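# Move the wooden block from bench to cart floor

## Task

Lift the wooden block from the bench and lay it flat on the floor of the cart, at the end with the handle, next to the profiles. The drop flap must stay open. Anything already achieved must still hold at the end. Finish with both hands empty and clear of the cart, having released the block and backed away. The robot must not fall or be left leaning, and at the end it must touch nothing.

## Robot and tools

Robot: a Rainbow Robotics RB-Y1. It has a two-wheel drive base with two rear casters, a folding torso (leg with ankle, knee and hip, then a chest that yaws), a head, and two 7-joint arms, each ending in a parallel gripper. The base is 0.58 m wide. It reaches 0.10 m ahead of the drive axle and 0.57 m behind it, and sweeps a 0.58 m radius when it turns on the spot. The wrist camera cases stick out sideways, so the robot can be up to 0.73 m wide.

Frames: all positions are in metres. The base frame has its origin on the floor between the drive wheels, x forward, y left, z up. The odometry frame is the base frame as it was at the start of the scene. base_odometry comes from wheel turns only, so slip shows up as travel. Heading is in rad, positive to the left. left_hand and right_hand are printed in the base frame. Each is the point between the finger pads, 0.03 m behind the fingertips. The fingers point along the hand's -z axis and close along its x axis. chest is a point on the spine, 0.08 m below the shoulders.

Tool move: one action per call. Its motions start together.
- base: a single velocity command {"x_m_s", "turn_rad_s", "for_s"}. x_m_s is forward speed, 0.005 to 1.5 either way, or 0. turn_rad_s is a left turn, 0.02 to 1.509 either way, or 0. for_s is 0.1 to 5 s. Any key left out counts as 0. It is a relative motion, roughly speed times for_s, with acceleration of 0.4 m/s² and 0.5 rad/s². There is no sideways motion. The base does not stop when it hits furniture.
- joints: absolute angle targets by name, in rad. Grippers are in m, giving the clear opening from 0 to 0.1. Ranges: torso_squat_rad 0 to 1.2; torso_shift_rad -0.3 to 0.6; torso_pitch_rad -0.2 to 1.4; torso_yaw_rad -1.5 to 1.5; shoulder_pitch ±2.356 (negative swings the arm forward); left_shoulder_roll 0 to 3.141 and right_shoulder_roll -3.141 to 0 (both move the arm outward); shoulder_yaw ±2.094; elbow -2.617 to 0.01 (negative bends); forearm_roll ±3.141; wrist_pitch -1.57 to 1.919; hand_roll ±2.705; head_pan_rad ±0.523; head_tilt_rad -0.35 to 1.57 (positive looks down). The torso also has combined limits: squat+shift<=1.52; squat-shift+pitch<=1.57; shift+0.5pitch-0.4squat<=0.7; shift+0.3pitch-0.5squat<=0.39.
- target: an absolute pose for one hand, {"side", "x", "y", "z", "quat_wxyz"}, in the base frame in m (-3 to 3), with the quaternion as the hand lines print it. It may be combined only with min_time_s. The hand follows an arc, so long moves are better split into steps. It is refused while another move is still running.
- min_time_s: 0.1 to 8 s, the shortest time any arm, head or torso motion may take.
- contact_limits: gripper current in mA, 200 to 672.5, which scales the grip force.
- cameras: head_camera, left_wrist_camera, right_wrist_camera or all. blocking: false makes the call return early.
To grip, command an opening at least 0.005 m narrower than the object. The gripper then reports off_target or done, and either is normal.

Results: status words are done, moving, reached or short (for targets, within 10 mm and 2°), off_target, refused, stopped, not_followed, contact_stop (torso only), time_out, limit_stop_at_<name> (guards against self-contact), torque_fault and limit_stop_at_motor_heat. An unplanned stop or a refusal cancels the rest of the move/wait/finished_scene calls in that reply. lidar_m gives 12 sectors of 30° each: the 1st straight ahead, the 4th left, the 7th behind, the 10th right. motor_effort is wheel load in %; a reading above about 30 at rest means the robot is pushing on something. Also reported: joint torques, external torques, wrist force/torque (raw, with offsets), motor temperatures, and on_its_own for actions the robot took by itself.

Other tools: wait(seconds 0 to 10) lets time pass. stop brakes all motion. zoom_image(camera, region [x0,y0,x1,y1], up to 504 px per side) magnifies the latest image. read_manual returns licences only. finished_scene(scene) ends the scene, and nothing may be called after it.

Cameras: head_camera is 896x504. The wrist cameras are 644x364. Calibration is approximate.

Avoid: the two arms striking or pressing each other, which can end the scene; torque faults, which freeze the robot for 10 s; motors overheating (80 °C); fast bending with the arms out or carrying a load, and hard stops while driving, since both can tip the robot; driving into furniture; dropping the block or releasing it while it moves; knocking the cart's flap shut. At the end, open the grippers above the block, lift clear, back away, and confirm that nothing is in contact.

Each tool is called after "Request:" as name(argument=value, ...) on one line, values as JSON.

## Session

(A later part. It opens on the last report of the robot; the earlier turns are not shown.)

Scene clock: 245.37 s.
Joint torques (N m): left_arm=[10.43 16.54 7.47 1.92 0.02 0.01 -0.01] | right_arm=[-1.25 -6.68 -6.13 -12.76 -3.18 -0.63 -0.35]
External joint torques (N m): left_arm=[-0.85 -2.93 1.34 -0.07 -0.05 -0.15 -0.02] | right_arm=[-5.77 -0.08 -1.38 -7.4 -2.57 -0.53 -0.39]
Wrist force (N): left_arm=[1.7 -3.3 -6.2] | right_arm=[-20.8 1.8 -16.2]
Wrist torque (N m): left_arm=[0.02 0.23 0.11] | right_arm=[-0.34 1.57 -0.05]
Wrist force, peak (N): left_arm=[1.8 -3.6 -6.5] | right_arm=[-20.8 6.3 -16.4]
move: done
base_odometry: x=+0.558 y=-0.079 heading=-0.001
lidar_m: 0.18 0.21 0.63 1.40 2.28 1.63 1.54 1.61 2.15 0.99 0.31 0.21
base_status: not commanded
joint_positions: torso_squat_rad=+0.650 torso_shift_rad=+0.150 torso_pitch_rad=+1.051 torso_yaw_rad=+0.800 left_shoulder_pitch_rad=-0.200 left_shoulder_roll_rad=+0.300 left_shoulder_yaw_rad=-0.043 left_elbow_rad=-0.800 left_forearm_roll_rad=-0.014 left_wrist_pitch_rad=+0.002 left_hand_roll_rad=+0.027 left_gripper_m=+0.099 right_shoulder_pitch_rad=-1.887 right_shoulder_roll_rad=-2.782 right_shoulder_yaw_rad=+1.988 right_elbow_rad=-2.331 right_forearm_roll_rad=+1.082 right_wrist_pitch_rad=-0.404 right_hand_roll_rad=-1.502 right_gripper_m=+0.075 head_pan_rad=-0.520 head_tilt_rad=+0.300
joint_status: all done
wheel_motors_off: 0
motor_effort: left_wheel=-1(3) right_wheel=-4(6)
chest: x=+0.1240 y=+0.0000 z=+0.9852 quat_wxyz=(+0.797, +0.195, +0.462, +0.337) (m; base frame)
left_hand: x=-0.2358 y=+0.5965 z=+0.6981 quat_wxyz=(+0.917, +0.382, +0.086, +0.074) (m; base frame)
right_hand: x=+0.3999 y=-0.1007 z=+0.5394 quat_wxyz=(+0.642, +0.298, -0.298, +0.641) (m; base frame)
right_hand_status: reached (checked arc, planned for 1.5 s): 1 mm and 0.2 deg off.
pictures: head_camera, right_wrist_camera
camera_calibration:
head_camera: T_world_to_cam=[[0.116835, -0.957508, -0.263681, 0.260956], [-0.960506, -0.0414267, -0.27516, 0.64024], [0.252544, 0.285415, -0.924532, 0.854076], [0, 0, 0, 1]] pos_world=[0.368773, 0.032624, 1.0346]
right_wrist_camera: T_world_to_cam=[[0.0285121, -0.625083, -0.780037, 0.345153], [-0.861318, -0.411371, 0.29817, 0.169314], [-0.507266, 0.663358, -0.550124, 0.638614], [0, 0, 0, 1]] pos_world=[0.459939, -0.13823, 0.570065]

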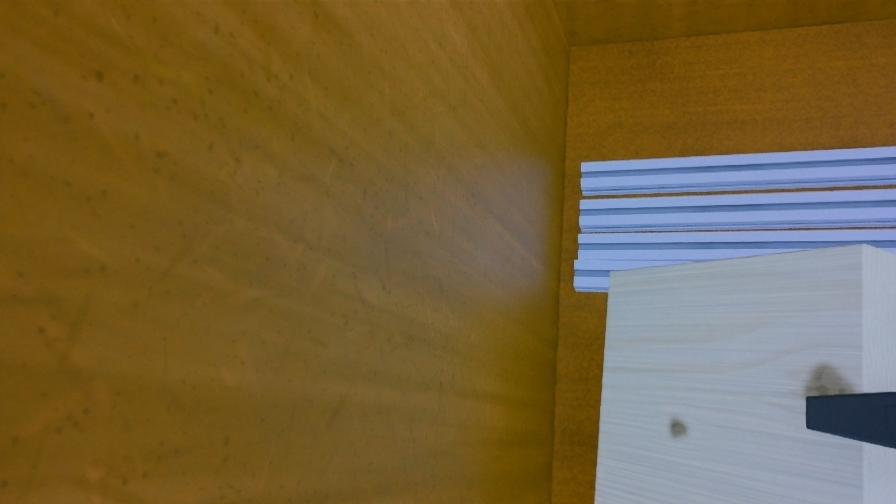

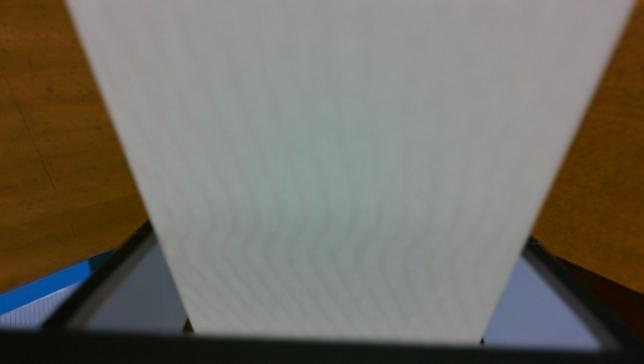

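Request:
move(target={"side":"right","x":0.388,"y":-0.092,"z":0.452,"quat_wxyz":[0.6301,0.321,-0.2762,0.6509]}, min_time_s=1.8)

Request:
move(target={"side":"right","x":0.388,"y":-0.092,"z":0.44,"quat_wxyz":[0.6301,0.321,-0.2762,0.6509]}, min_time_s=1, cameras=["head_camera","right_wrist_camera"])

Scene clock: 250.90 s.
Joint torques (N m): left_arm=[10.41 16.6 7.19 2.09 0.01 -0.05 -0.07] | right_arm=[6.7 -3.47 1.82 -4.02 2.32 1.43 1.34]
External joint torques (N m): left_arm=[-0.84 -2.86 1.06 0.1 -0.06 -0.21 -0.09] | right_arm=[5.53 5.22 5.42 0.69 2.32 2.81 1.3]
Wrist force (N): left_arm=[1.6 -3.5 -5.7] | right_arm=[3.1 -11.1 16.0]
Wrist torque (N m): left_arm=[0.05 0.25 0.07] | right_arm=[-0.38 -2.91 -1.88]
Wrist force, peak (N): left_arm=[2.1 -3.3 -6.6] | right_arm=[-21.6 1.2 -16.8]
move: done
base_odometry: x=+0.558 y=-0.079 heading=-0.001
lidar_m: 0.19 0.20 0.63 1.41 2.29 1.63 1.55 1.61 2.16 0.98 0.31 0.21
base_status: not commanded
joint_positions: torso_squat_rad=+0.650 torso_shift_rad=+0.150 torso_pitch_rad=+1.050 torso_yaw_rad=+0.800 left_shoulder_pitch_rad=-0.200 left_shoulder_roll_rad=+0.300 left_shoulder_yaw_rad=-0.043 left_elbow_rad=-0.800 left_forearm_roll_rad=-0.014 left_wrist_pitch_rad=+0.002 left_hand_roll_rad=+0.027 left_gripper_m=+0.099 right_shoulder_pitch_rad=-1.639 right_shoulder_roll_rad=-2.374 right_shoulder_yaw_rad=+2.093 right_elbow_rad=-2.016 right_forearm_roll_rad=-0.049 right_wrist_pitch_rad=-0.248 right_hand_roll_rad=-0.410 right_gripper_m=+0.074 head_pan_rad=-0.520 head_tilt_rad=+0.300
joint_status: all done
wheel_motors_off: 0
motor_effort: left_wheel=-5(7) right_wheel=-2(4)
chest: x=+0.1236 y=+0.0000 z=+0.9856 quat_wxyz=(+0.797, +0.195, +0.461, +0.337) (m; base frame)
left_hand: x=-0.2358 y=+0.5966 z=+0.6979 quat_wxyz=(+0.917, +0.382, +0.085, +0.074) (m; base frame)
right_hand: x=+0.3896 y=-0.0918 z=+0.4533 quat_wxyz=(+0.630, +0.321, -0.272, +0.653) (m; base frame)
right_hand_status: reached (checked arc, planned for 1.8 s): 2 mm and 0.5 deg off.
pictures: none

Scene clock: 252.23 s.
Joint torques (N m): left_arm=[10.39 16.85 7.15 1.96 -0.03 -0.11 -0.05] | right_arm=[9.47 -2.11 3.06 0.16 1.81 5.45 0.82]
External joint torques (N m): left_arm=[-0.85 -2.61 1.02 -0.02 -0.1 -0.27 -0.06] | right_arm=[8.76 7 6.44 4.65 1.73 6.94 0.78]
Wrist force (N): left_arm=[1.4 -3.3 -5.7] | right_arm=[9.5 -11.1 29.5]
Wrist torque (N m): left_arm=[-0.01 0.20 0.07] | right_arm=[-0.47 -4.30 -1.12]
Wrist force, peak (N): left_arm=[2.1 -4.0 -6.6] | right_arm=[11.4 -7.3 47.0]
move: done
base_odometry: x=+0.558 y=-0.079 heading=-0.001
lidar_m: 0.20 0.20 0.64 1.42 2.28 1.62 1.55 1.61 2.16 0.99 0.32 0.21
base_status: not commanded
joint_positions: torso_squat_rad=+0.650 torso_shift_rad=+0.150 torso_pitch_rad=+1.049 torso_yaw_rad=+0.800 left_shoulder_pitch_rad=-0.200 left_shoulder_roll_rad=+0.300 left_shoulder_yaw_rad=-0.043 left_elbow_rad=-0.800 left_forearm_roll_rad=-0.014 left_wrist_pitch_rad=+0.002 left_hand_roll_rad=+0.027 left_gripper_m=+0.099 right_shoulder_pitch_rad=-1.590 right_shoulder_roll_rad=-2.316 right_shoulder_yaw_rad=+2.092 right_elbow_rad=-1.963 right_forearm_roll_rad=-0.284 right_wrist_pitch_rad=-0.274 right_hand_roll_rad=-0.194 right_gripper_m=+0.076 head_pan_rad=-0.520 head_tilt_rad=+0.300
joint_status: all done
wheel_motors_off: 0
motor_effort: left_wheel=-7(7) right_wheel=+1(3)
chest: x=+0.1233 y=+0.0000 z=+0.9858 quat_wxyz=(+0.797, +0.195, +0.461, +0.337) (m; base frame)
left_hand: x=-0.2358 y=+0.5966 z=+0.6978 quat_wxyz=(+0.917, +0.382, +0.085, +0.074) (m; base frame)
right_hand: x=+0.3897 y=-0.0914 z=+0.4416 quat_wxyz=(+0.629, +0.322, -0.273, +0.653) (m; base frame)
right_hand_status: reached (checked arc, planned for 1.0 s): 2 mm and 0.5 deg off.
pictures: head_camera, right_wrist_camera
camera_calibration:
head_camera: T_world_to_cam=[[0.117132, -0.957605, -0.263199, 0.260708], [-0.959968, -0.0412729, -0.277053, 0.6415], [0.254444, 0.285114, -0.924104, 0.854066], [0, 0, 0, 1]] pos_world=[0.36797, 0.032625, 1.03559]
right_wrist_camera: T_world_to_cam=[[0.0271313, -0.623186, -0.781603, 0.276298], [-0.819337, -0.461794, 0.339755, 0.154172], [-0.57267, 0.631178, -0.523128, 0.584078], [0, 0, 0, 1]] pos_world=[0.453307, -0.125276, 0.469122]

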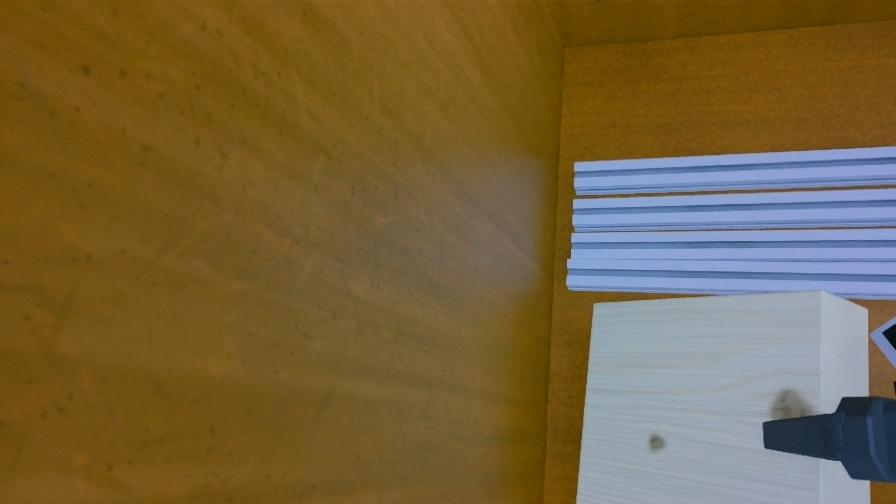

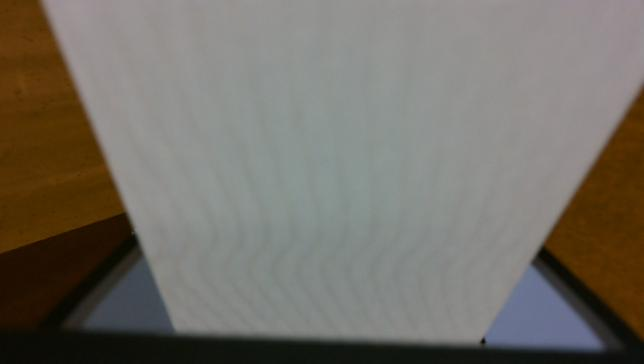

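Request:
move(target={"side":"right","x":0.388,"y":-0.12,"z":0.428,"quat_wxyz":[0.5997,0.3747,-0.3319,0.6243]}, min_time_s=1.5)

Request:
move(target={"side":"right","x":0.388,"y":-0.141,"z":0.397,"quat_wxyz":[0.5647,0.4256,-0.385,0.593]}, min_time_s=1.5, cameras=["head_camera","right_wrist_camera"])

Scene clock: 256.93 s.
Joint torques (N m): left_arm=[10.33 16.64 7.32 2.02 -0.03 -0.07 -0.04] | right_arm=[-0.46 -9.73 -2.79 -7.01 0.81 -5.62 0.51]
External joint torques (N m): left_arm=[-0.95 -2.83 1.18 0.02 -0.1 -0.24 -0.06] | right_arm=[-0.95 2.64 -1.23 -4.36 0.52 -3.96 0.47]
Wrist force (N): left_arm=[0.9 -3.1 -5.8] | right_arm=[-18.2 0.2 -6.2]
Wrist torque (N m): left_arm=[-0.03 0.14 0.08] | right_arm=[0.01 0.70 -0.65]
Wrist force, peak (N): left_arm=[1.3 -3.6 -7.0] | right_arm=[7.6 -14.6 36.4]
move: done
base_odometry: x=+0.558 y=-0.079 heading=-0.001
lidar_m: 0.19 0.20 0.64 1.42 2.30 1.63 1.55 1.60 2.16 0.97 0.31 0.21
base_status: not commanded
joint_positions: torso_squat_rad=+0.650 torso_shift_rad=+0.150 torso_pitch_rad=+1.050 torso_yaw_rad=+0.800 left_shoulder_pitch_rad=-0.200 left_shoulder_roll_rad=+0.300 left_shoulder_yaw_rad=-0.043 left_elbow_rad=-0.800 left_forearm_roll_rad=-0.014 left_wrist_pitch_rad=+0.002 left_hand_roll_rad=+0.027 left_gripper_m=+0.099 right_shoulder_pitch_rad=-1.329 right_shoulder_roll_rad=-2.158 right_shoulder_yaw_rad=+2.094 right_elbow_rad=-1.655 right_forearm_roll_rad=-0.662 right_wrist_pitch_rad=-0.765 right_hand_roll_rad=+0.146 right_gripper_m=+0.074 head_pan_rad=-0.520 head_tilt_rad=+0.300
joint_status: all done
wheel_motors_off: 0
motor_effort: left_wheel=-2(7) right_wheel=-2(10)
chest: x=+0.1238 y=+0.0001 z=+0.9854 quat_wxyz=(+0.797, +0.195, +0.462, +0.337) (m; base frame)
left_hand: x=-0.2359 y=+0.5966 z=+0.6980 quat_wxyz=(+0.917, +0.382, +0.085, +0.074) (m; base frame)
right_hand: x=+0.3882 y=-0.1208 z=+0.4266 quat_wxyz=(+0.601, +0.374, -0.329, +0.625) (m; base frame)
right_hand_status: reached (checked arc, planned for 1.5 s): 2 mm and 0.4 deg off.
pictures: none

Scene clock: 258.77 s.
Joint torques (N m): left_arm=[10.66 16.74 7.05 1.85 0.02 -0.08 -0.04] | right_arm=[-0.97 -11.86 -0.98 -4.65 1.71 -7.88 0.15]
External joint torques (N m): left_arm=[-0.62 -2.72 0.91 -0.14 -0.05 -0.24 -0.06] | right_arm=[-0.96 2.12 -1.16 -3.96 1.36 -6.1 0.11]
Wrist force (N): left_arm=[2.0 -3.1 -5.9] | right_arm=[-24.4 0.7 -8.1]
Wrist torque (N m): left_arm=[-0.03 0.28 0.11] | right_arm=[-0.38 1.76 -0.12]
Wrist force, peak (N): left_arm=[1.3 -4.0 -6.4] | right_arm=[-24.7 -6.1 -11.7]
move: done
base_odometry: x=+0.558 y=-0.079 heading=-0.001
lidar_m: 0.18 0.20 0.63 1.41 2.28 1.63 1.55 1.61 2.16 0.99 0.31 0.20
base_status: not commanded
joint_positions: torso_squat_rad=+0.650 torso_shift_rad=+0.150 torso_pitch_rad=+1.050 torso_yaw_rad=+0.800 left_shoulder_pitch_rad=-0.200 left_shoulder_roll_rad=+0.300 left_shoulder_yaw_rad=-0.043 left_elbow_rad=-0.800 left_forearm_roll_rad=-0.014 left_wrist_pitch_rad=+0.002 left_hand_roll_rad=+0.027 left_gripper_m=+0.099 right_shoulder_pitch_rad=-1.040 right_shoulder_roll_rad=-1.858 right_shoulder_yaw_rad=+2.094 right_elbow_rad=-1.182 right_forearm_roll_rad=-0.866 right_wrist_pitch_rad=-1.270 right_hand_roll_rad=+0.184 right_gripper_m=+0.074 head_pan_rad=-0.520 head_tilt_rad=+0.300
joint_status: all done
wheel_motors_off: 0
motor_effort: left_wheel=+0(2) right_wheel=-2(6)
chest: x=+0.1239 y=+0.0000 z=+0.9853 quat_wxyz=(+0.797, +0.195, +0.462, +0.337) (m; base frame)
left_hand: x=-0.2359 y=+0.5966 z=+0.6980 quat_wxyz=(+0.917, +0.382, +0.085, +0.074) (m; base frame)
right_hand: x=+0.3880 y=-0.1415 z=+0.3970 quat_wxyz=(+0.566, +0.422, -0.382, +0.597) (m; base frame)
right_hand_status: reached (checked arc, planned for 1.5 s): 1 mm and 0.7 deg off.
pictures: head_camera, right_wrist_camera
camera_calibration:
head_camera: T_world_to_cam=[[0.116898, -0.957534, -0.263561, 0.260943], [-0.960416, -0.041426, -0.275473, 0.640466], [0.252856, 0.28533, -0.924473, 0.853992], [0, 0, 0, 1]] pos_world=[0.368673, 0.0327241, 1.0347]
right_wrist_camera: T_world_to_cam=[[0.0299876, -0.326723, -0.944644, 0.315906], [-0.822704, -0.544805, 0.162315, 0.204748], [-0.567678, 0.772295, -0.285134, 0.515024], [0, 0, 0, 1]] pos_world=[0.451342, -0.182988, 0.412036]

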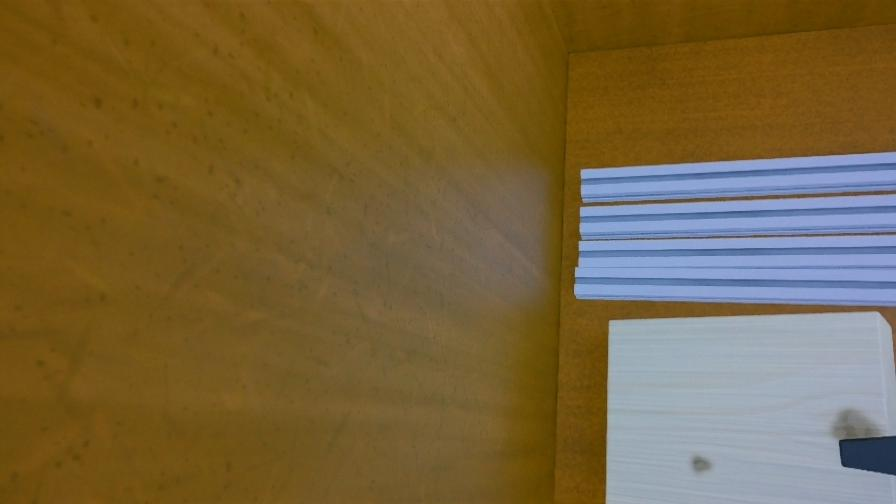

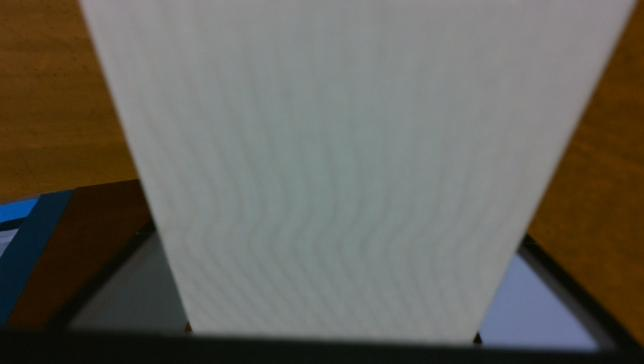

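Request:
move(target={"side":"right","x":0.388,"y":-0.146,"z":0.38,"quat_wxyz":[0.5456,0.4498,-0.4105,0.5756]}, min_time_s=1.5)

Request:
move(target={"side":"right","x":0.388,"y":-0.148,"z":0.368,"quat_wxyz":[0.5456,0.4498,-0.4105,0.5756]}, min_time_s=1, cameras=["head_camera","right_wrist_camera"])

Scene clock: 264.17 s.
Joint torques (N m): left_arm=[10.19 16.76 7.34 2.13 0.04 -0.08 0.1] | right_arm=[-0.53 -10.81 -0.1 -2.1 1.7 -8.81 -0.19]
External joint torques (N m): left_arm=[-1.08 -2.71 1.21 0.13 -0.04 -0.25 0.09] | right_arm=[-0.6 2.7 -0.62 -2.73 1.53 -6.96 -0.24]
Wrist force (N): left_arm=[1.2 -3.3 -5.9] | right_arm=[-26.6 -0.4 -5.7]
Wrist torque (N m): left_arm=[0.00 0.17 0.07] | right_arm=[-0.73 2.09 0.03]
Wrist force, peak (N): left_arm=[2.1 -3.7 -7.0] | right_arm=[-25.7 -15.0 -1.9]
move: done
base_odometry: x=+0.558 y=-0.079 heading=-0.001
lidar_m: 0.19 0.20 0.64 1.43 2.29 1.63 1.55 1.62 2.16 0.98 0.30 0.20
base_status: not commanded
joint_positions: torso_squat_rad=+0.650 torso_shift_rad=+0.150 torso_pitch_rad=+1.051 torso_yaw_rad=+0.800 left_shoulder_pitch_rad=-0.200 left_shoulder_roll_rad=+0.300 left_shoulder_yaw_rad=-0.043 left_elbow_rad=-0.800 left_forearm_roll_rad=-0.014 left_wrist_pitch_rad=+0.002 left_hand_roll_rad=+0.027 left_gripper_m=+0.099 right_shoulder_pitch_rad=-0.870 right_shoulder_roll_rad=-1.638 right_shoulder_yaw_rad=+2.093 right_elbow_rad=-0.806 right_forearm_roll_rad=-1.003 right_wrist_pitch_rad=-1.540 right_hand_roll_rad=+0.106 right_gripper_m=+0.074 head_pan_rad=-0.520 head_tilt_rad=+0.300
joint_status: all done
wheel_motors_off: 0
motor_effort: left_wheel=+0(2) right_wheel=+0(4)
chest: x=+0.1239 y=+0.0000 z=+0.9853 quat_wxyz=(+0.797, +0.195, +0.462, +0.337) (m; base frame)
left_hand: x=-0.2359 y=+0.5966 z=+0.6980 quat_wxyz=(+0.917, +0.382, +0.085, +0.074) (m; base frame)
right_hand: x=+0.3882 y=-0.1463 z=+0.3799 quat_wxyz=(+0.546, +0.448, -0.409, +0.577) (m; base frame)
right_hand_status: reached (checked arc, planned for 1.5 s): 0 mm and 0.3 deg off.
pictures: none

Scene clock: 265.50 s.
Joint torques (N m): left_arm=[10.49 16.7 7.31 2.1 -0.03 -0.08 -0.01] | right_arm=[2.2 -10.48 -0.77 2.88 -1.42 3.53 -1.18]
External joint torques (N m): left_arm=[-0.77 -2.76 1.18 0.11 -0.1 -0.25 -0.03] | right_arm=[1.92 2.7 -1.17 1.77 -1.49 5.39 -1.23]
Wrist force (N): left_arm=[1.5 -4.2 -5.7] | right_arm=[1.0 3.6 9.0]
Wrist torque (N m): left_arm=[0.11 0.24 0.11] | right_arm=[0.07 -3.84 1.27]
Wrist force, peak (N): left_arm=[2.2 -3.3 -7.0] | right_arm=[-28.3 -0.8 -4.8]
move: done
base_odometry: x=+0.558 y=-0.079 heading=-0.001
lidar_m: 0.19 0.20 0.64 1.39 2.28 1.63 1.55 1.62 2.15 0.97 0.30 0.21
base_status: not commanded
joint_positions: torso_squat_rad=+0.650 torso_shift_rad=+0.150 torso_pitch_rad=+1.050 torso_yaw_rad=+0.800 left_shoulder_pitch_rad=-0.200 left_shoulder_roll_rad=+0.300 left_shoulder_yaw_rad=-0.043 left_elbow_rad=-0.800 left_forearm_roll_rad=-0.014 left_wrist_pitch_rad=+0.002 left_hand_roll_rad=+0.027 left_gripper_m=+0.099 right_shoulder_pitch_rad=-0.786 right_shoulder_roll_rad=-1.570 right_shoulder_yaw_rad=+2.031 right_elbow_rad=-0.671 right_forearm_roll_rad=-1.023 right_wrist_pitch_rad=-1.571 right_hand_roll_rad=+0.054 right_gripper_m=+0.074 head_pan_rad=-0.520 head_tilt_rad=+0.300
joint_status: all done
wheel_motors_off: 0
motor_effort: left_wheel=-1(1) right_wheel=+0(3)
chest: x=+0.1236 y=+0.0000 z=+0.9855 quat_wxyz=(+0.797, +0.195, +0.462, +0.337) (m; base frame)
left_hand: x=-0.2359 y=+0.5966 z=+0.6979 quat_wxyz=(+0.917, +0.382, +0.085, +0.074) (m; base frame)
right_hand: x=+0.3883 y=-0.1483 z=+0.3690 quat_wxyz=(+0.548, +0.445, -0.408, +0.579) (m; base frame)
right_hand_status: reached (checked arc, planned for 1.0 s): 1 mm and 0.8 deg off.
pictures: head_camera, right_wrist_camera
camera_calibration:
head_camera: T_world_to_cam=[[0.116975, -0.957568, -0.263401, 0.260891], [-0.96025, -0.0413656, -0.27606, 0.640831], [0.253451, 0.285223, -0.924343, 0.854086], [0, 0, 0, 1]] pos_world=[0.368372, 0.0327245, 1.0351]
right_wrist_camera: T_world_to_cam=[[0.0290791, -0.243879, -0.96937, 0.308946], [-0.82472, -0.55381, 0.11459, 0.222962], [-0.564793, 0.796127, -0.217236, 0.48966], [0, 0, 0, 1]] pos_world=[0.451454, -0.191007, 0.380305]

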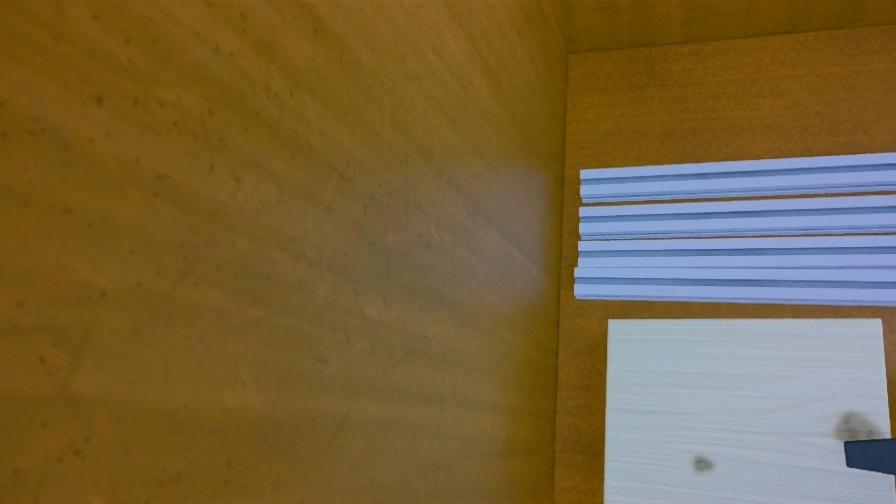

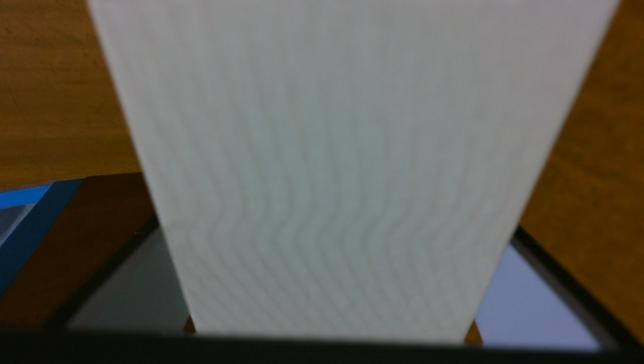

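Request:
move(joints={"right_gripper_m":0.1}, cameras=["head_camera","right_wrist_camera"])

Scene clock: 271.13 s.
Joint torques (N m): left_arm=[10.84 16.58 7.23 2.02 -0.04 -0.06 0.03] | right_arm=[1.19 -12.26 -0.99 1.29 0.4 -3.59 -0.37]
External joint torques (N m): left_arm=[-0.43 -2.89 1.09 0.03 -0.11 -0.22 0.01] | right_arm=[0.91 0.92 -1.4 0.17 0.33 -1.73 -0.42]
Wrist force (N): left_arm=[2.1 -3.4 -5.2] | right_arm=[-14.5 0.2 -5.0]
Wrist torque (N m): left_arm=[0.03 0.31 0.11] | right_arm=[-0.48 -0.52 0.06]
Wrist force, peak (N): left_arm=[1.5 -3.2 -7.2] | right_arm=[-16.4 -0.5 -5.3]
move: done
base_odometry: x=+0.558 y=-0.079 heading=-0.001
lidar_m: 0.19 0.20 0.63 1.42 2.28 1.63 1.55 1.62 2.16 0.99 0.29 0.21
base_status: not commanded
joint_positions: torso_squat_rad=+0.650 torso_shift_rad=+0.150 torso_pitch_rad=+1.050 torso_yaw_rad=+0.800 left_shoulder_pitch_rad=-0.200 left_shoulder_roll_rad=+0.300 left_shoulder_yaw_rad=-0.043 left_elbow_rad=-0.800 left_forearm_roll_rad=-0.014 left_wrist_pitch_rad=+0.002 left_hand_roll_rad=+0.027 left_gripper_m=+0.099 right_shoulder_pitch_rad=-0.786 right_shoulder_roll_rad=-1.569 right_shoulder_yaw_rad=+2.031 right_elbow_rad=-0.670 right_forearm_roll_rad=-1.024 right_wrist_pitch_rad=-1.570 right_hand_roll_rad=+0.054 right_gripper_m=+0.099 head_pan_rad=-0.520 head_tilt_rad=+0.300
joint_status: all done
wheel_motors_off: 0
motor_effort: left_wheel=-1(3) right_wheel=+0(3)
chest: x=+0.1238 y=+0.0000 z=+0.9854 quat_wxyz=(+0.797, +0.195, +0.462, +0.337) (m; base frame)
left_hand: x=-0.2359 y=+0.5966 z=+0.6980 quat_wxyz=(+0.917, +0.382, +0.085, +0.074) (m; base frame)
right_hand: x=+0.3882 y=-0.1482 z=+0.3682 quat_wxyz=(+0.549, +0.445, -0.407, +0.579) (m; base frame)
pictures: head_camera, right_wrist_camera
camera_calibration:
head_camera: T_world_to_cam=[[0.11701, -0.957501, -0.263629, 0.261035], [-0.960348, -0.0414484, -0.275705, 0.64064], [0.253061, 0.285436, -0.924384, 0.854031], [0, 0, 0, 1]] pos_world=[0.368572, 0.0327238, 1.0349]
right_wrist_camera: T_world_to_cam=[[0.0286224, -0.245538, -0.968964, 0.30812], [-0.824701, -0.553563, 0.115913, 0.222535], [-0.564844, 0.795788, -0.21834, 0.489774], [0, 0, 0, 1]] pos_world=[0.451352, -0.190915, 0.379699]

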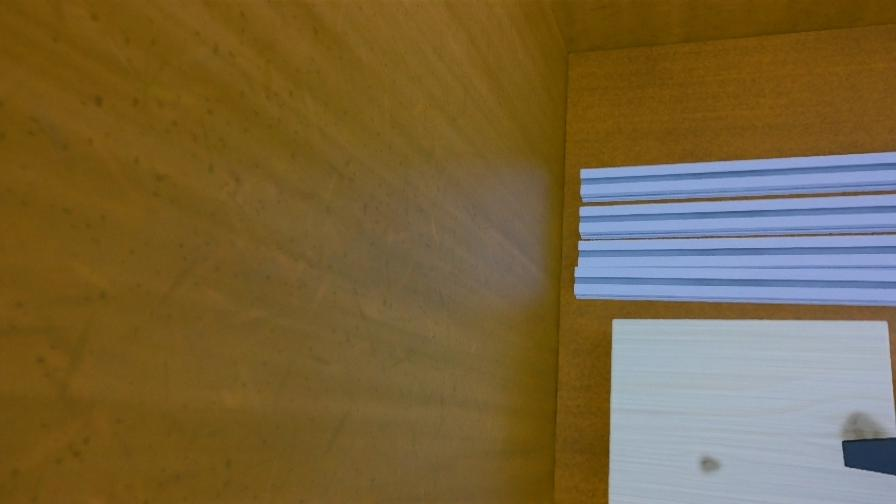

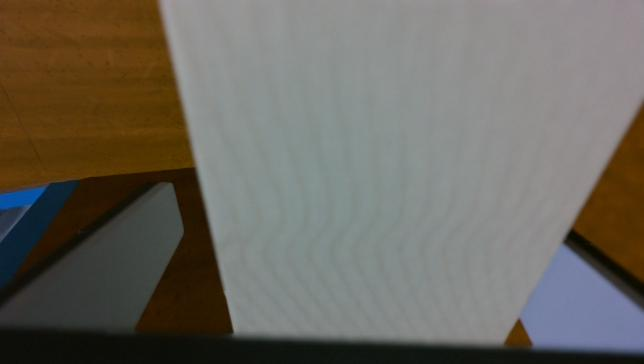

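Request:
move(target={"side":"right","x":0.388,"y":-0.155,"z":0.352,"quat_wxyz":[0.5456,0.4498,-0.4105,0.5756]}, min_time_s=1.5, cameras=["head_camera","right_wrist_camera"])

Scene clock: 274.60 s.
Joint torques (N m): left_arm=[10.35 16.9 7.14 1.79 -0.01 -0.16 -0.06] | right_arm=[3.15 -9.57 -1.48 2.27 -0.35 -2.74 -0.1]
External joint torques (N m): left_arm=[-0.92 -2.57 1 -0.2 -0.09 -0.32 -0.07] | right_arm=[1.33 1.55 -0.44 0.18 0.06 -0.92 -0.15]
Wrist force (N): left_arm=[1.7 -2.9 -5.4] | right_arm=[-9.4 1.6 -0.3]
Wrist torque (N m): left_arm=[-0.02 0.25 0.10] | right_arm=[-0.37 -0.24 0.01]
Wrist force, peak (N): left_arm=[2.0 -3.8 -6.7] | right_arm=[-17.9 0.0 6.7]
move: done
base_odometry: x=+0.558 y=-0.079 heading=-0.001
lidar_m: 0.18 0.19 0.63 1.42 2.28 1.62 1.55 1.62 2.16 0.99 0.28 0.21
base_status: not commanded
joint_positions: torso_squat_rad=+0.650 torso_shift_rad=+0.150 torso_pitch_rad=+1.050 torso_yaw_rad=+0.800 left_shoulder_pitch_rad=-0.200 left_shoulder_roll_rad=+0.300 left_shoulder_yaw_rad=-0.043 left_elbow_rad=-0.800 left_forearm_roll_rad=-0.014 left_wrist_pitch_rad=+0.002 left_hand_roll_rad=+0.027 left_gripper_m=+0.099 right_shoulder_pitch_rad=-0.377 right_shoulder_roll_rad=-1.377 right_shoulder_yaw_rad=+0.834 right_elbow_rad=-0.313 right_forearm_roll_rad=-0.203 right_wrist_pitch_rad=-1.570 right_hand_roll_rad=-0.205 right_gripper_m=+0.099 head_pan_rad=-0.520 head_tilt_rad=+0.300
joint_status: all done
wheel_motors_off: 0
motor_effort: left_wheel=-1(2) right_wheel=+2(4)
chest: x=+0.1238 y=+0.0000 z=+0.9854 quat_wxyz=(+0.797, +0.195, +0.462, +0.337) (m; base frame)
left_hand: x=-0.2359 y=+0.5966 z=+0.6980 quat_wxyz=(+0.917, +0.382, +0.085, +0.074) (m; base frame)
right_hand: x=+0.3880 y=-0.1548 z=+0.3524 quat_wxyz=(+0.554, +0.438, -0.404, +0.581) (m; base frame)
right_hand_status: reached (checked arc, as near as the solve gets, planned for 1.5 s): 0 mm and 1.9 deg off.
pictures: head_camera, right_wrist_camera
camera_calibration:
head_camera: T_world_to_cam=[[0.116982, -0.957536, -0.263514, 0.260928], [-0.960356, -0.0414595, -0.275677, 0.640615], [0.253046, 0.285317, -0.924425, 0.854083], [0, 0, 0, 1]] pos_world=[0.368572, 0.0327241, 1.0349]
right_wrist_camera: T_world_to_cam=[[0.0295772, -0.26274, -0.964413, 0.286486], [-0.828057, -0.546853, 0.123586, 0.220167], [-0.559864, 0.794934, -0.233738, 0.49484], [0, 0, 0, 1]] pos_world=[0.450881, -0.197695, 0.364744]

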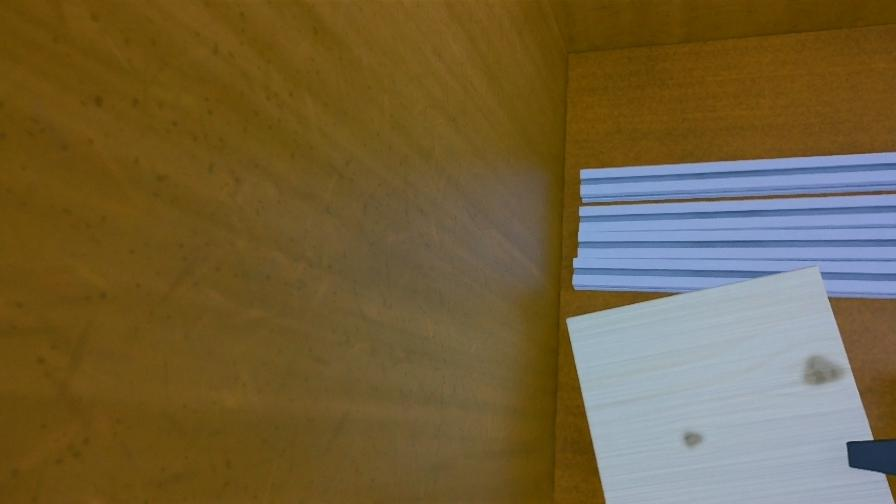

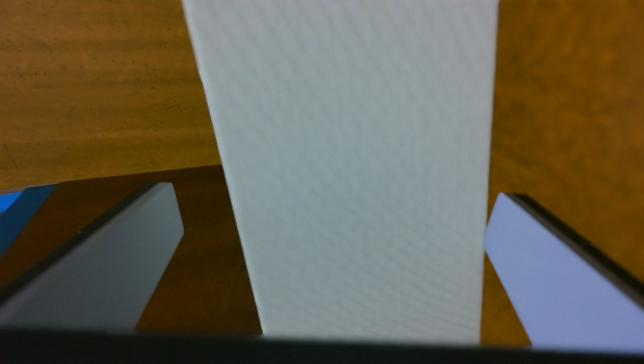

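Request:
move(target={"side":"right","x":0.39,"y":-0.185,"z":0.353,"quat_wxyz":[0.5997,0.3747,-0.3747,0.5997]}, min_time_s=2)

Request:
move(target={"side":"right","x":0.39,"y":-0.225,"z":0.355,"quat_wxyz":[0.6272,0.3265,-0.3265,0.6272]}, min_time_s=2, cameras=["head_camera","right_wrist_camera"])

Scene clock: 284.53 s.
Joint torques (N m): left_arm=[10.34 16.73 7.48 1.99 -0.06 -0.04 0.03] | right_arm=[3.99 -10.38 -2.29 0.3 -0.38 -1.72 0.15]
External joint torques (N m): left_arm=[-0.93 -2.73 1.34 -0.01 -0.13 -0.21 0.01] | right_arm=[1.17 -1.25 -1.58 -0.54 -0.31 0.04 0.1]
Wrist force (N): left_arm=[1.2 -2.8 -6.8] | right_arm=[-6.2 2.5 -0.6]
Wrist torque (N m): left_arm=[-0.06 0.23 0.16] | right_arm=[-0.33 -0.31 -0.26]
Wrist force, peak (N): left_arm=[2.2 -3.6 -6.9] | right_arm=[-9.5 4.1 -1.1]
move: done
base_odometry: x=+0.558 y=-0.079 heading=-0.001
lidar_m: 0.19 0.20 0.63 1.40 2.29 1.62 1.55 1.61 2.17 0.99 0.31 0.21
base_status: not commanded
joint_positions: torso_squat_rad=+0.650 torso_shift_rad=+0.150 torso_pitch_rad=+1.050 torso_yaw_rad=+0.800 left_shoulder_pitch_rad=-0.200 left_shoulder_roll_rad=+0.300 left_shoulder_yaw_rad=-0.043 left_elbow_rad=-0.800 left_forearm_roll_rad=-0.014 left_wrist_pitch_rad=+0.002 left_hand_roll_rad=+0.027 left_gripper_m=+0.099 right_shoulder_pitch_rad=+0.073 right_shoulder_roll_rad=-1.615 right_shoulder_yaw_rad=+0.688 right_elbow_rad=-0.823 right_forearm_roll_rad=-0.516 right_wrist_pitch_rad=-1.255 right_hand_roll_rad=-0.031 right_gripper_m=+0.099 head_pan_rad=-0.520 head_tilt_rad=+0.300
joint_status: all done
wheel_motors_off: 0
motor_effort: left_wheel=+0(1) right_wheel=-1(1)
chest: x=+0.1238 y=+0.0000 z=+0.9854 quat_wxyz=(+0.797, +0.195, +0.462, +0.337) (m; base frame)
left_hand: x=-0.2359 y=+0.5966 z=+0.6980 quat_wxyz=(+0.917, +0.382, +0.085, +0.074) (m; base frame)
right_hand: x=+0.3891 y=-0.1846 z=+0.3527 quat_wxyz=(+0.597, +0.381, -0.376, +0.598) (m; base frame)
right_hand_status: reached (checked arc, planned for 2.0 s): 1 mm and 0.8 deg off.
pictures: none

Scene clock: 286.87 s.
Joint torques (N m): left_arm=[10.28 16.48 7.16 1.87 0 -0.13 -0.02] | right_arm=[4.24 -7.49 -1.47 0.19 -0.15 -1.53 0.24]
External joint torques (N m): left_arm=[-0.99 -2.99 1.03 -0.12 -0.08 -0.29 -0.04] | right_arm=[1.6 -1.34 -2.1 -0.48 -0.31 0.07 0.2]
Wrist force (N): left_arm=[1.6 -2.6 -6.5] | right_arm=[-5.7 2.5 -2.1]
Wrist torque (N m): left_arm=[-0.11 0.27 0.08] | right_arm=[-0.37 -0.27 -0.21]
Wrist force, peak (N): left_arm=[1.1 -3.3 -7.0] | right_arm=[-6.6 2.9 -0.7]
move: done
base_odometry: x=+0.558 y=-0.079 heading=-0.001
lidar_m: 0.19 0.20 0.63 1.41 2.29 1.63 1.55 1.62 2.16 1.00 0.29 0.21
base_status: not commanded
joint_positions: torso_squat_rad=+0.650 torso_shift_rad=+0.150 torso_pitch_rad=+1.050 torso_yaw_rad=+0.800 left_shoulder_pitch_rad=-0.200 left_shoulder_roll_rad=+0.300 left_shoulder_yaw_rad=-0.043 left_elbow_rad=-0.800 left_forearm_roll_rad=-0.014 left_wrist_pitch_rad=+0.002 left_hand_roll_rad=+0.027 left_gripper_m=+0.099 right_shoulder_pitch_rad=+0.375 right_shoulder_roll_rad=-1.786 right_shoulder_yaw_rad=+0.667 right_elbow_rad=-1.021 right_forearm_roll_rad=-0.824 right_wrist_pitch_rad=-1.163 right_hand_roll_rad=+0.136 right_gripper_m=+0.099 head_pan_rad=-0.520 head_tilt_rad=+0.300
joint_status: all done
wheel_motors_off: 0
motor_effort: left_wheel=+0(1) right_wheel=+0(2)
chest: x=+0.1238 y=+0.0000 z=+0.9854 quat_wxyz=(+0.797, +0.195, +0.462, +0.337) (m; base frame)
left_hand: x=-0.2359 y=+0.5966 z=+0.6980 quat_wxyz=(+0.917, +0.382, +0.085, +0.074) (m; base frame)
right_hand: x=+0.3893 y=-0.2251 z=+0.3545 quat_wxyz=(+0.626, +0.330, -0.327, +0.626) (m; base frame)
right_hand_status: reached (checked arc, planned for 2.0 s): 1 mm and 0.4 deg off.
pictures: head_camera, right_wrist_camera
camera_calibration:
head_camera: T_world_to_cam=[[0.116988, -0.957528, -0.26354, 0.260953], [-0.960349, -0.0414512, -0.275701, 0.640637], [0.253068, 0.285344, -0.924411, 0.854058], [0, 0, 0, 1]] pos_world=[0.368572, 0.032724, 1.0349]
right_wrist_camera: T_world_to_cam=[[0.0266282, -0.546499, -0.837036, 0.162107], [-0.859176, -0.44053, 0.260288, 0.170107], [-0.510986, 0.712231, -0.481269, 0.602128], [0, 0, 0, 1]] pos_world=[0.449515, -0.265326, 0.381199]

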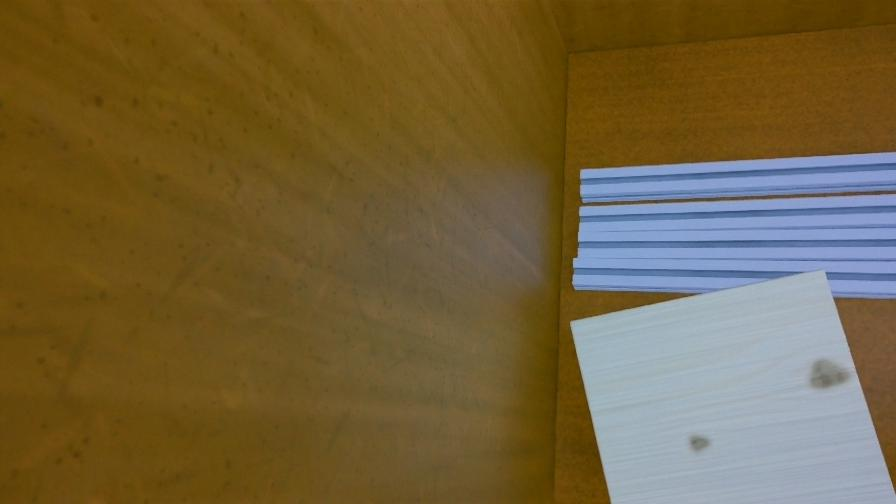

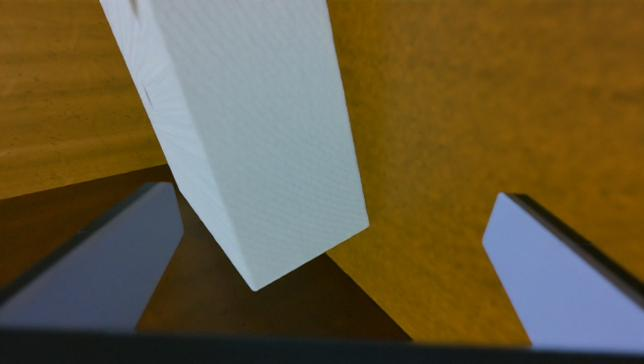

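Request:
move(target={"side":"right","x":0.39,"y":-0.3,"z":0.5,"quat_wxyz":[0.6409,0.2988,-0.2988,0.6409]}, min_time_s=2)

Request:
move(joints={"head_tilt_rad":0.5}, cameras=["head_camera","right_wrist_camera"])

Scene clock: 292.93 s.
Joint torques (N m): left_arm=[10.54 16.73 7.12 1.93 -0.03 -0.01 0.02] | right_arm=[-0.48 -13.58 5.98 -1.28 0.45 -1.25 0.02]
External joint torques (N m): left_arm=[-0.72 -2.73 0.99 -0.06 -0.1 -0.18 0.01] | right_arm=[-1.7 -0.75 0.2 -0.52 -0.12 0.08 -0.02]
Wrist force (N): left_arm=[2.2 -3.8 -6.2] | right_arm=[-4.9 2.2 -2.3]
Wrist torque (N m): left_arm=[0.04 0.31 0.10] | right_arm=[-0.29 -0.21 -0.23]
Wrist force, peak (N): left_arm=[1.4 -3.5 -6.6] | right_arm=[-6.5 2.6 -1.6]
move: done
base_odometry: x=+0.558 y=-0.079 heading=-0.001
lidar_m: 0.19 0.20 0.64 1.40 2.31 1.64 1.55 1.62 2.17 0.98 0.30 0.21
base_status: not commanded
joint_positions: torso_squat_rad=+0.650 torso_shift_rad=+0.150 torso_pitch_rad=+1.050 torso_yaw_rad=+0.800 left_shoulder_pitch_rad=-0.200 left_shoulder_roll_rad=+0.300 left_shoulder_yaw_rad=-0.043 left_elbow_rad=-0.800 left_forearm_roll_rad=-0.014 left_wrist_pitch_rad=+0.002 left_hand_roll_rad=+0.027 left_gripper_m=+0.099 right_shoulder_pitch_rad=+0.047 right_shoulder_roll_rad=-2.281 right_shoulder_yaw_rad=+1.702 right_elbow_rad=-1.583 right_forearm_roll_rad=-1.272 right_wrist_pitch_rad=-1.570 right_hand_roll_rad=+0.508 right_gripper_m=+0.099 head_pan_rad=-0.520 head_tilt_rad=+0.300
joint_status: all done
wheel_motors_off: 0
motor_effort: left_wheel=+1(1) right_wheel=+0(2)
chest: x=+0.1238 y=+0.0000 z=+0.9854 quat_wxyz=(+0.797, +0.195, +0.462, +0.337) (m; base frame)
left_hand: x=-0.2359 y=+0.5966 z=+0.6980 quat_wxyz=(+0.917, +0.382, +0.085, +0.074) (m; base frame)
right_hand: x=+0.3893 y=-0.2995 z=+0.4995 quat_wxyz=(+0.641, +0.298, -0.295, +0.642) (m; base frame)
right_hand_status: reached (checked arc, planned for 2.0 s): 1 mm and 0.5 deg off.
pictures: none

Scene clock: 293.67 s.
Joint torques (N m): left_arm=[10.63 16.86 7.2 1.9 -0.09 -0.09 0.06] | right_arm=[-0.73 -13.41 5.7 -1.17 0.44 -1.11 0.07]
External joint torques (N m): left_arm=[-0.64 -2.6 1.07 -0.09 -0.16 -0.25 0.05] | right_arm=[-1.94 -0.58 -0.08 -0.41 -0.12 0.22 0.03]
Wrist force (N): left_arm=[2.1 -3.0 -5.8] | right_arm=[-5.2 2.8 -2.4]
Wrist torque (N m): left_arm=[0.00 0.28 0.09] | right_arm=[-0.37 -0.26 -0.25]
Wrist force, peak (N): left_arm=[1.4 -3.9 -6.6] | right_arm=[-5.7 3.4 -2.7]
move: done
base_odometry: x=+0.558 y=-0.079 heading=-0.001
lidar_m: 0.19 0.19 0.63 1.40 2.30 1.62 1.54 1.61 2.16 0.99 0.31 0.20
base_status: not commanded
joint_positions: torso_squat_rad=+0.650 torso_shift_rad=+0.150 torso_pitch_rad=+1.050 torso_yaw_rad=+0.800 left_shoulder_pitch_rad=-0.200 left_shoulder_roll_rad=+0.300 left_shoulder_yaw_rad=-0.043 left_elbow_rad=-0.800 left_forearm_roll_rad=-0.014 left_wrist_pitch_rad=+0.002 left_hand_roll_rad=+0.027 left_gripper_m=+0.099 right_shoulder_pitch_rad=+0.047 right_shoulder_roll_rad=-2.281 right_shoulder_yaw_rad=+1.702 right_elbow_rad=-1.583 right_forearm_roll_rad=-1.272 right_wrist_pitch_rad=-1.570 right_hand_roll_rad=+0.508 right_gripper_m=+0.099 head_pan_rad=-0.520 head_tilt_rad=+0.500
joint_status: all done
wheel_motors_off: 0
motor_effort: left_wheel=+0(1) right_wheel=-1(2)
chest: x=+0.1238 y=+0.0000 z=+0.9854 quat_wxyz=(+0.797, +0.195, +0.462, +0.337) (m; base frame)
left_hand: x=-0.2359 y=+0.5966 z=+0.6980 quat_wxyz=(+0.917, +0.382, +0.085, +0.074) (m; base frame)
right_hand: x=+0.3893 y=-0.2995 z=+0.4995 quat_wxyz=(+0.641, +0.298, -0.295, +0.642) (m; base frame)
pictures: head_camera, right_wrist_camera
camera_calibration:
head_camera: T_world_to_cam=[[0.112651, -0.959215, -0.25926, 0.25766], [-0.991945, -0.0933522, -0.0856218, 0.447373], [0.0579273, 0.266817, -0.962005, 0.954208], [0, 0, 0, 1]] pos_world=[0.359469, 0.0343157, 1.02306]
right_wrist_camera: T_world_to_cam=[[0.0281881, -0.627906, -0.777778, 0.188292], [-0.858914, -0.413242, 0.302485, 0.0866169], [-0.511343, 0.659519, -0.550966, 0.743981], [0, 0, 0, 1]] pos_world=[0.449518, -0.336646, 0.530157]

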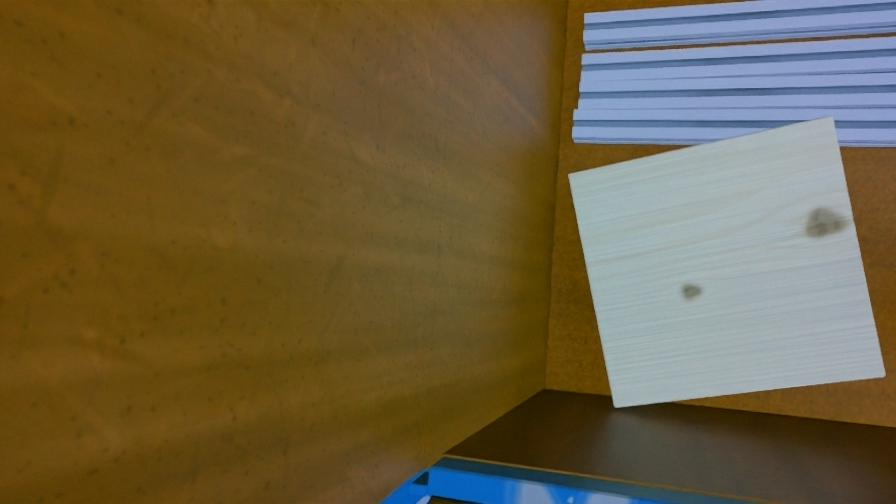

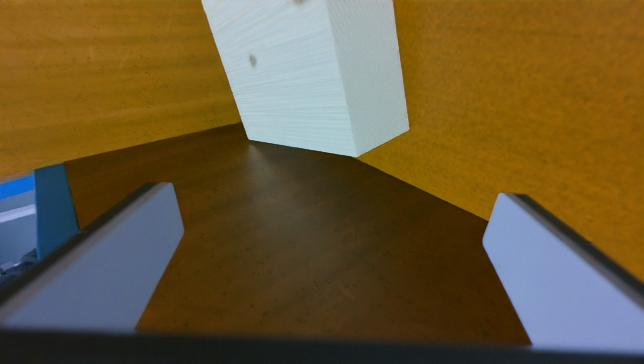

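Request:
zoom_image(camera="right_wrist_camera", region=[200, 0, 500, 200])

Request:
zoom_image(camera="head_camera", region=[540, 80, 896, 260])

Scaled by 1.680 from the camera's 644x364 image, which has a finer 1265x715 frame.

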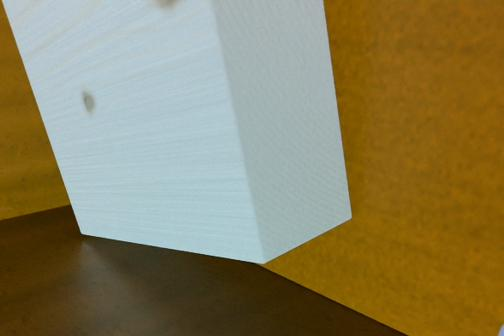

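Scaled by 1.416 from the camera's 896x504 image, which has a finer 1280x720 frame.

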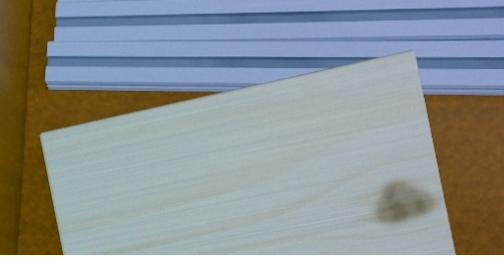

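Request:
move(joints={"right_gripper_m":0.0,"head_tilt_rad":0.35})

Request:
move(target={"side":"right","x":0.6,"y":-0.24,"z":0.56,"quat_wxyz":[0.683,0.183,-0.183,0.683]}, min_time_s=2)

Request:
move(target={"side":"right","x":0.61,"y":-0.13,"z":0.43,"quat_wxyz":[0.683,0.183,-0.183,0.683]}, min_time_s=2, cameras=["head_camera","right_wrist_camera"])

Scene clock: 306.90 s.
Joint torques (N m): left_arm=[10.58 16.88 7.17 2 -0.03 -0.1 -0.11] | right_arm=[-0.69 -13.6 6.08 -1.26 0.47 -1.31 0.14]
External joint torques (N m): left_arm=[-0.69 -2.58 1.04 0 -0.1 -0.27 -0.13] | right_arm=[-1.9 -0.76 0.3 -0.5 -0.1 0.02 0.11]
Wrist force (N): left_arm=[1.4 -3.3 -5.6] | right_arm=[-5.7 2.5 -2.5]
Wrist torque (N m): left_arm=[0.03 0.22 0.07] | right_arm=[-0.32 -0.31 -0.23]
Wrist force, peak (N): left_arm=[1.4 -4.0 -7.0] | right_arm=[-5.9 3.3 -2.6]
move: done
base_odometry: x=+0.558 y=-0.079 heading=-0.001
lidar_m: 0.19 0.21 0.64 1.40 2.29 1.63 1.54 1.61 2.16 0.98 0.29 0.21
base_status: not commanded
joint_positions: torso_squat_rad=+0.650 torso_shift_rad=+0.150 torso_pitch_rad=+1.050 torso_yaw_rad=+0.800 left_shoulder_pitch_rad=-0.200 left_shoulder_roll_rad=+0.300 left_shoulder_yaw_rad=-0.043 left_elbow_rad=-0.800 left_forearm_roll_rad=-0.014 left_wrist_pitch_rad=+0.002 left_hand_roll_rad=+0.027 left_gripper_m=+0.099 right_shoulder_pitch_rad=+0.047 right_shoulder_roll_rad=-2.281 right_shoulder_yaw_rad=+1.702 right_elbow_rad=-1.583 right_forearm_roll_rad=-1.272 right_wrist_pitch_rad=-1.570 right_hand_roll_rad=+0.508 right_gripper_m=+0.000 head_pan_rad=-0.520 head_tilt_rad=+0.350
joint_status: all done
wheel_motors_off: 0
motor_effort: left_wheel=+0(1) right_wheel=-2(2)
chest: x=+0.1238 y=+0.0000 z=+0.9854 quat_wxyz=(+0.797, +0.195, +0.462, +0.337) (m; base frame)
left_hand: x=-0.2359 y=+0.5966 z=+0.6980 quat_wxyz=(+0.917, +0.382, +0.085, +0.074) (m; base frame)
right_hand: x=+0.3893 y=-0.2995 z=+0.4995 quat_wxyz=(+0.641, +0.298, -0.295, +0.642) (m; base frame)
pictures: none

Scene clock: 309.23 s.
Joint torques (N m): left_arm=[10.33 16.6 7.34 1.87 0.04 -0.1 0.04] | right_arm=[-8.82 -15.85 3.49 2.34 -0.6 -1.01 -0.18]
External joint torques (N m): left_arm=[-0.94 -2.87 1.21 -0.12 -0.03 -0.27 0.03] | right_arm=[0.53 -1.01 -1.76 -0.33 -0.33 -0.01 -0.2]
Wrist force (N): left_arm=[1.7 -3.9 -5.8] | right_arm=[-3.7 3.2 -4.1]
Wrist torque (N m): left_arm=[0.09 0.26 0.04] | right_arm=[-0.40 -0.13 -0.04]
Wrist force, peak (N): left_arm=[2.2 -3.5 -6.6] | right_arm=[-5.7 2.9 -2.2]
move: done
base_odometry: x=+0.558 y=-0.079 heading=-0.001
lidar_m: 0.19 0.19 0.62 1.41 2.28 1.63 1.55 1.63 2.15 0.99 0.31 0.20
base_status: not commanded
joint_positions: torso_squat_rad=+0.650 torso_shift_rad=+0.150 torso_pitch_rad=+1.050 torso_yaw_rad=+0.800 left_shoulder_pitch_rad=-0.200 left_shoulder_roll_rad=+0.300 left_shoulder_yaw_rad=-0.043 left_elbow_rad=-0.800 left_forearm_roll_rad=-0.014 left_wrist_pitch_rad=+0.002 left_hand_roll_rad=+0.027 left_gripper_m=+0.099 right_shoulder_pitch_rad=+0.170 right_shoulder_roll_rad=-2.954 right_shoulder_yaw_rad=+1.466 right_elbow_rad=-1.656 right_forearm_roll_rad=-1.330 right_wrist_pitch_rad=-1.257 right_hand_roll_rad=-0.109 right_gripper_m=+0.000 head_pan_rad=-0.520 head_tilt_rad=+0.350
joint_status: all done
wheel_motors_off: 0
motor_effort: left_wheel=+0(1) right_wheel=-1(2)
chest: x=+0.1238 y=+0.0000 z=+0.9854 quat_wxyz=(+0.797, +0.195, +0.462, +0.337) (m; base frame)
left_hand: x=-0.2359 y=+0.5966 z=+0.6980 quat_wxyz=(+0.917, +0.382, +0.085, +0.074) (m; base frame)
right_hand: x=+0.5997 y=-0.2402 z=+0.5601 quat_wxyz=(+0.683, +0.182, -0.183, +0.683) (m; base frame)
right_hand_status: reached (checked arc, planned for 2.0 s): 0 mm and 0.1 deg off.
pictures: none

Scene clock: 311.57 s.
Joint torques (N m): left_arm=[10.36 16.84 6.73 2.05 0.07 -0.02 -0.03] | right_arm=[-12.18 -8.41 0.71 3.16 -0.53 -0.87 -0.22]
External joint torques (N m): left_arm=[-0.91 -2.62 0.6 0.06 0 -0.18 -0.04] | right_arm=[0.51 2.21 -1.99 1 -0.32 0.12 -0.24]
Wrist force (N): left_arm=[1.7 -3.3 -6.1] | right_arm=[-4.2 3.0 -3.6]
Wrist torque (N m): left_arm=[-0.01 0.27 0.07] | right_arm=[-0.37 -0.20 -0.03]
Wrist force, peak (N): left_arm=[1.6 -3.3 -7.0] | right_arm=[-4.3 2.9 -4.0]
move: done
base_odometry: x=+0.558 y=-0.079 heading=-0.001
lidar_m: 0.18 0.20 0.63 1.40 2.28 1.63 1.55 1.63 2.17 1.00 0.31 0.20
base_status: not commanded
joint_positions: torso_squat_rad=+0.650 torso_shift_rad=+0.150 torso_pitch_rad=+1.050 torso_yaw_rad=+0.800 left_shoulder_pitch_rad=-0.200 left_shoulder_roll_rad=+0.300 left_shoulder_yaw_rad=-0.043 left_elbow_rad=-0.800 left_forearm_roll_rad=-0.014 left_wrist_pitch_rad=+0.002 left_hand_roll_rad=+0.027 left_gripper_m=+0.099 right_shoulder_pitch_rad=+0.503 right_shoulder_roll_rad=-2.862 right_shoulder_yaw_rad=+0.952 right_elbow_rad=-1.476 right_forearm_roll_rad=-1.537 right_wrist_pitch_rad=-0.934 right_hand_roll_rad=-0.152 right_gripper_m=+0.000 head_pan_rad=-0.520 head_tilt_rad=+0.350
joint_status: all done
wheel_motors_off: 0
motor_effort: left_wheel=+1(1) right_wheel=+0(3)
chest: x=+0.1238 y=+0.0000 z=+0.9854 quat_wxyz=(+0.797, +0.195, +0.462, +0.337) (m; base frame)
left_hand: x=-0.2359 y=+0.5966 z=+0.6980 quat_wxyz=(+0.917, +0.382, +0.085, +0.074) (m; base frame)
right_hand: x=+0.6101 y=-0.1300 z=+0.4301 quat_wxyz=(+0.683, +0.183, -0.183, +0.683) (m; base frame)
right_hand_status: reached (checked arc, planned for 2.0 s): 0 mm and 0.0 deg off.
pictures: head_camera, right_wrist_camera
camera_calibration:
head_camera: T_world_to_cam=[[0.115889, -0.957928, -0.262573, 0.260242], [-0.971898, -0.0548286, -0.228929, 0.594183], [0.204901, 0.281724, -0.937362, 0.882701], [0, 0, 0, 1]] pos_world=[0.366459, 0.0331932, 1.03177]
right_wrist_camera: T_world_to_cam=[[0.0293723, -0.852351, -0.522144, 0.0946505], [-0.86141, -0.286572, 0.419345, 0.334962], [-0.507061, 0.437463, -0.742641, 0.757866], [0, 0, 0, 1]] pos_world=[0.670043, -0.154872, 0.471779]

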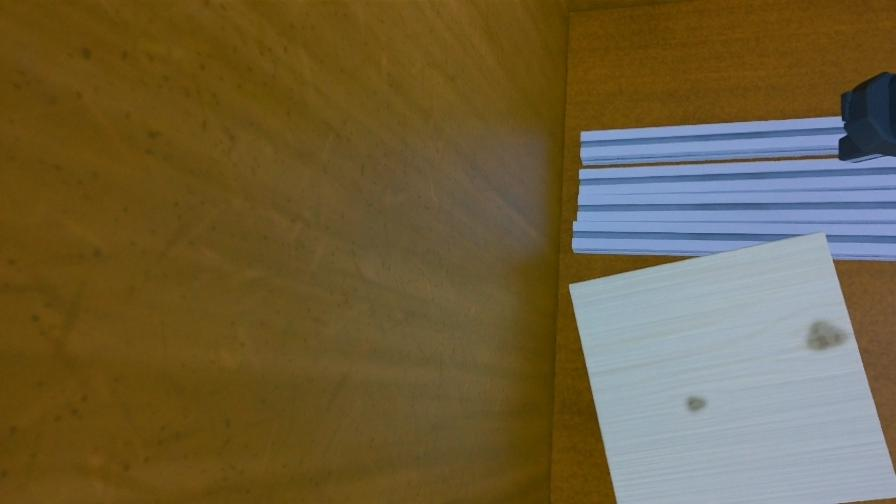

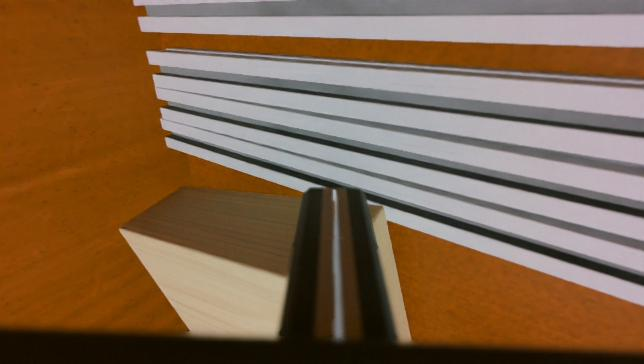

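Request:
zoom_image(camera="right_wrist_camera", region=[100, 120, 440, 340])

Scaled by 1.482 from the camera's 644x364 image, which has a finer 1265x715 frame.

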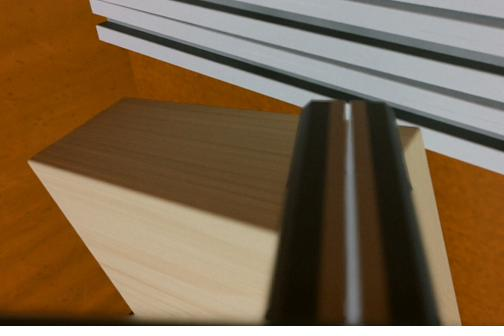

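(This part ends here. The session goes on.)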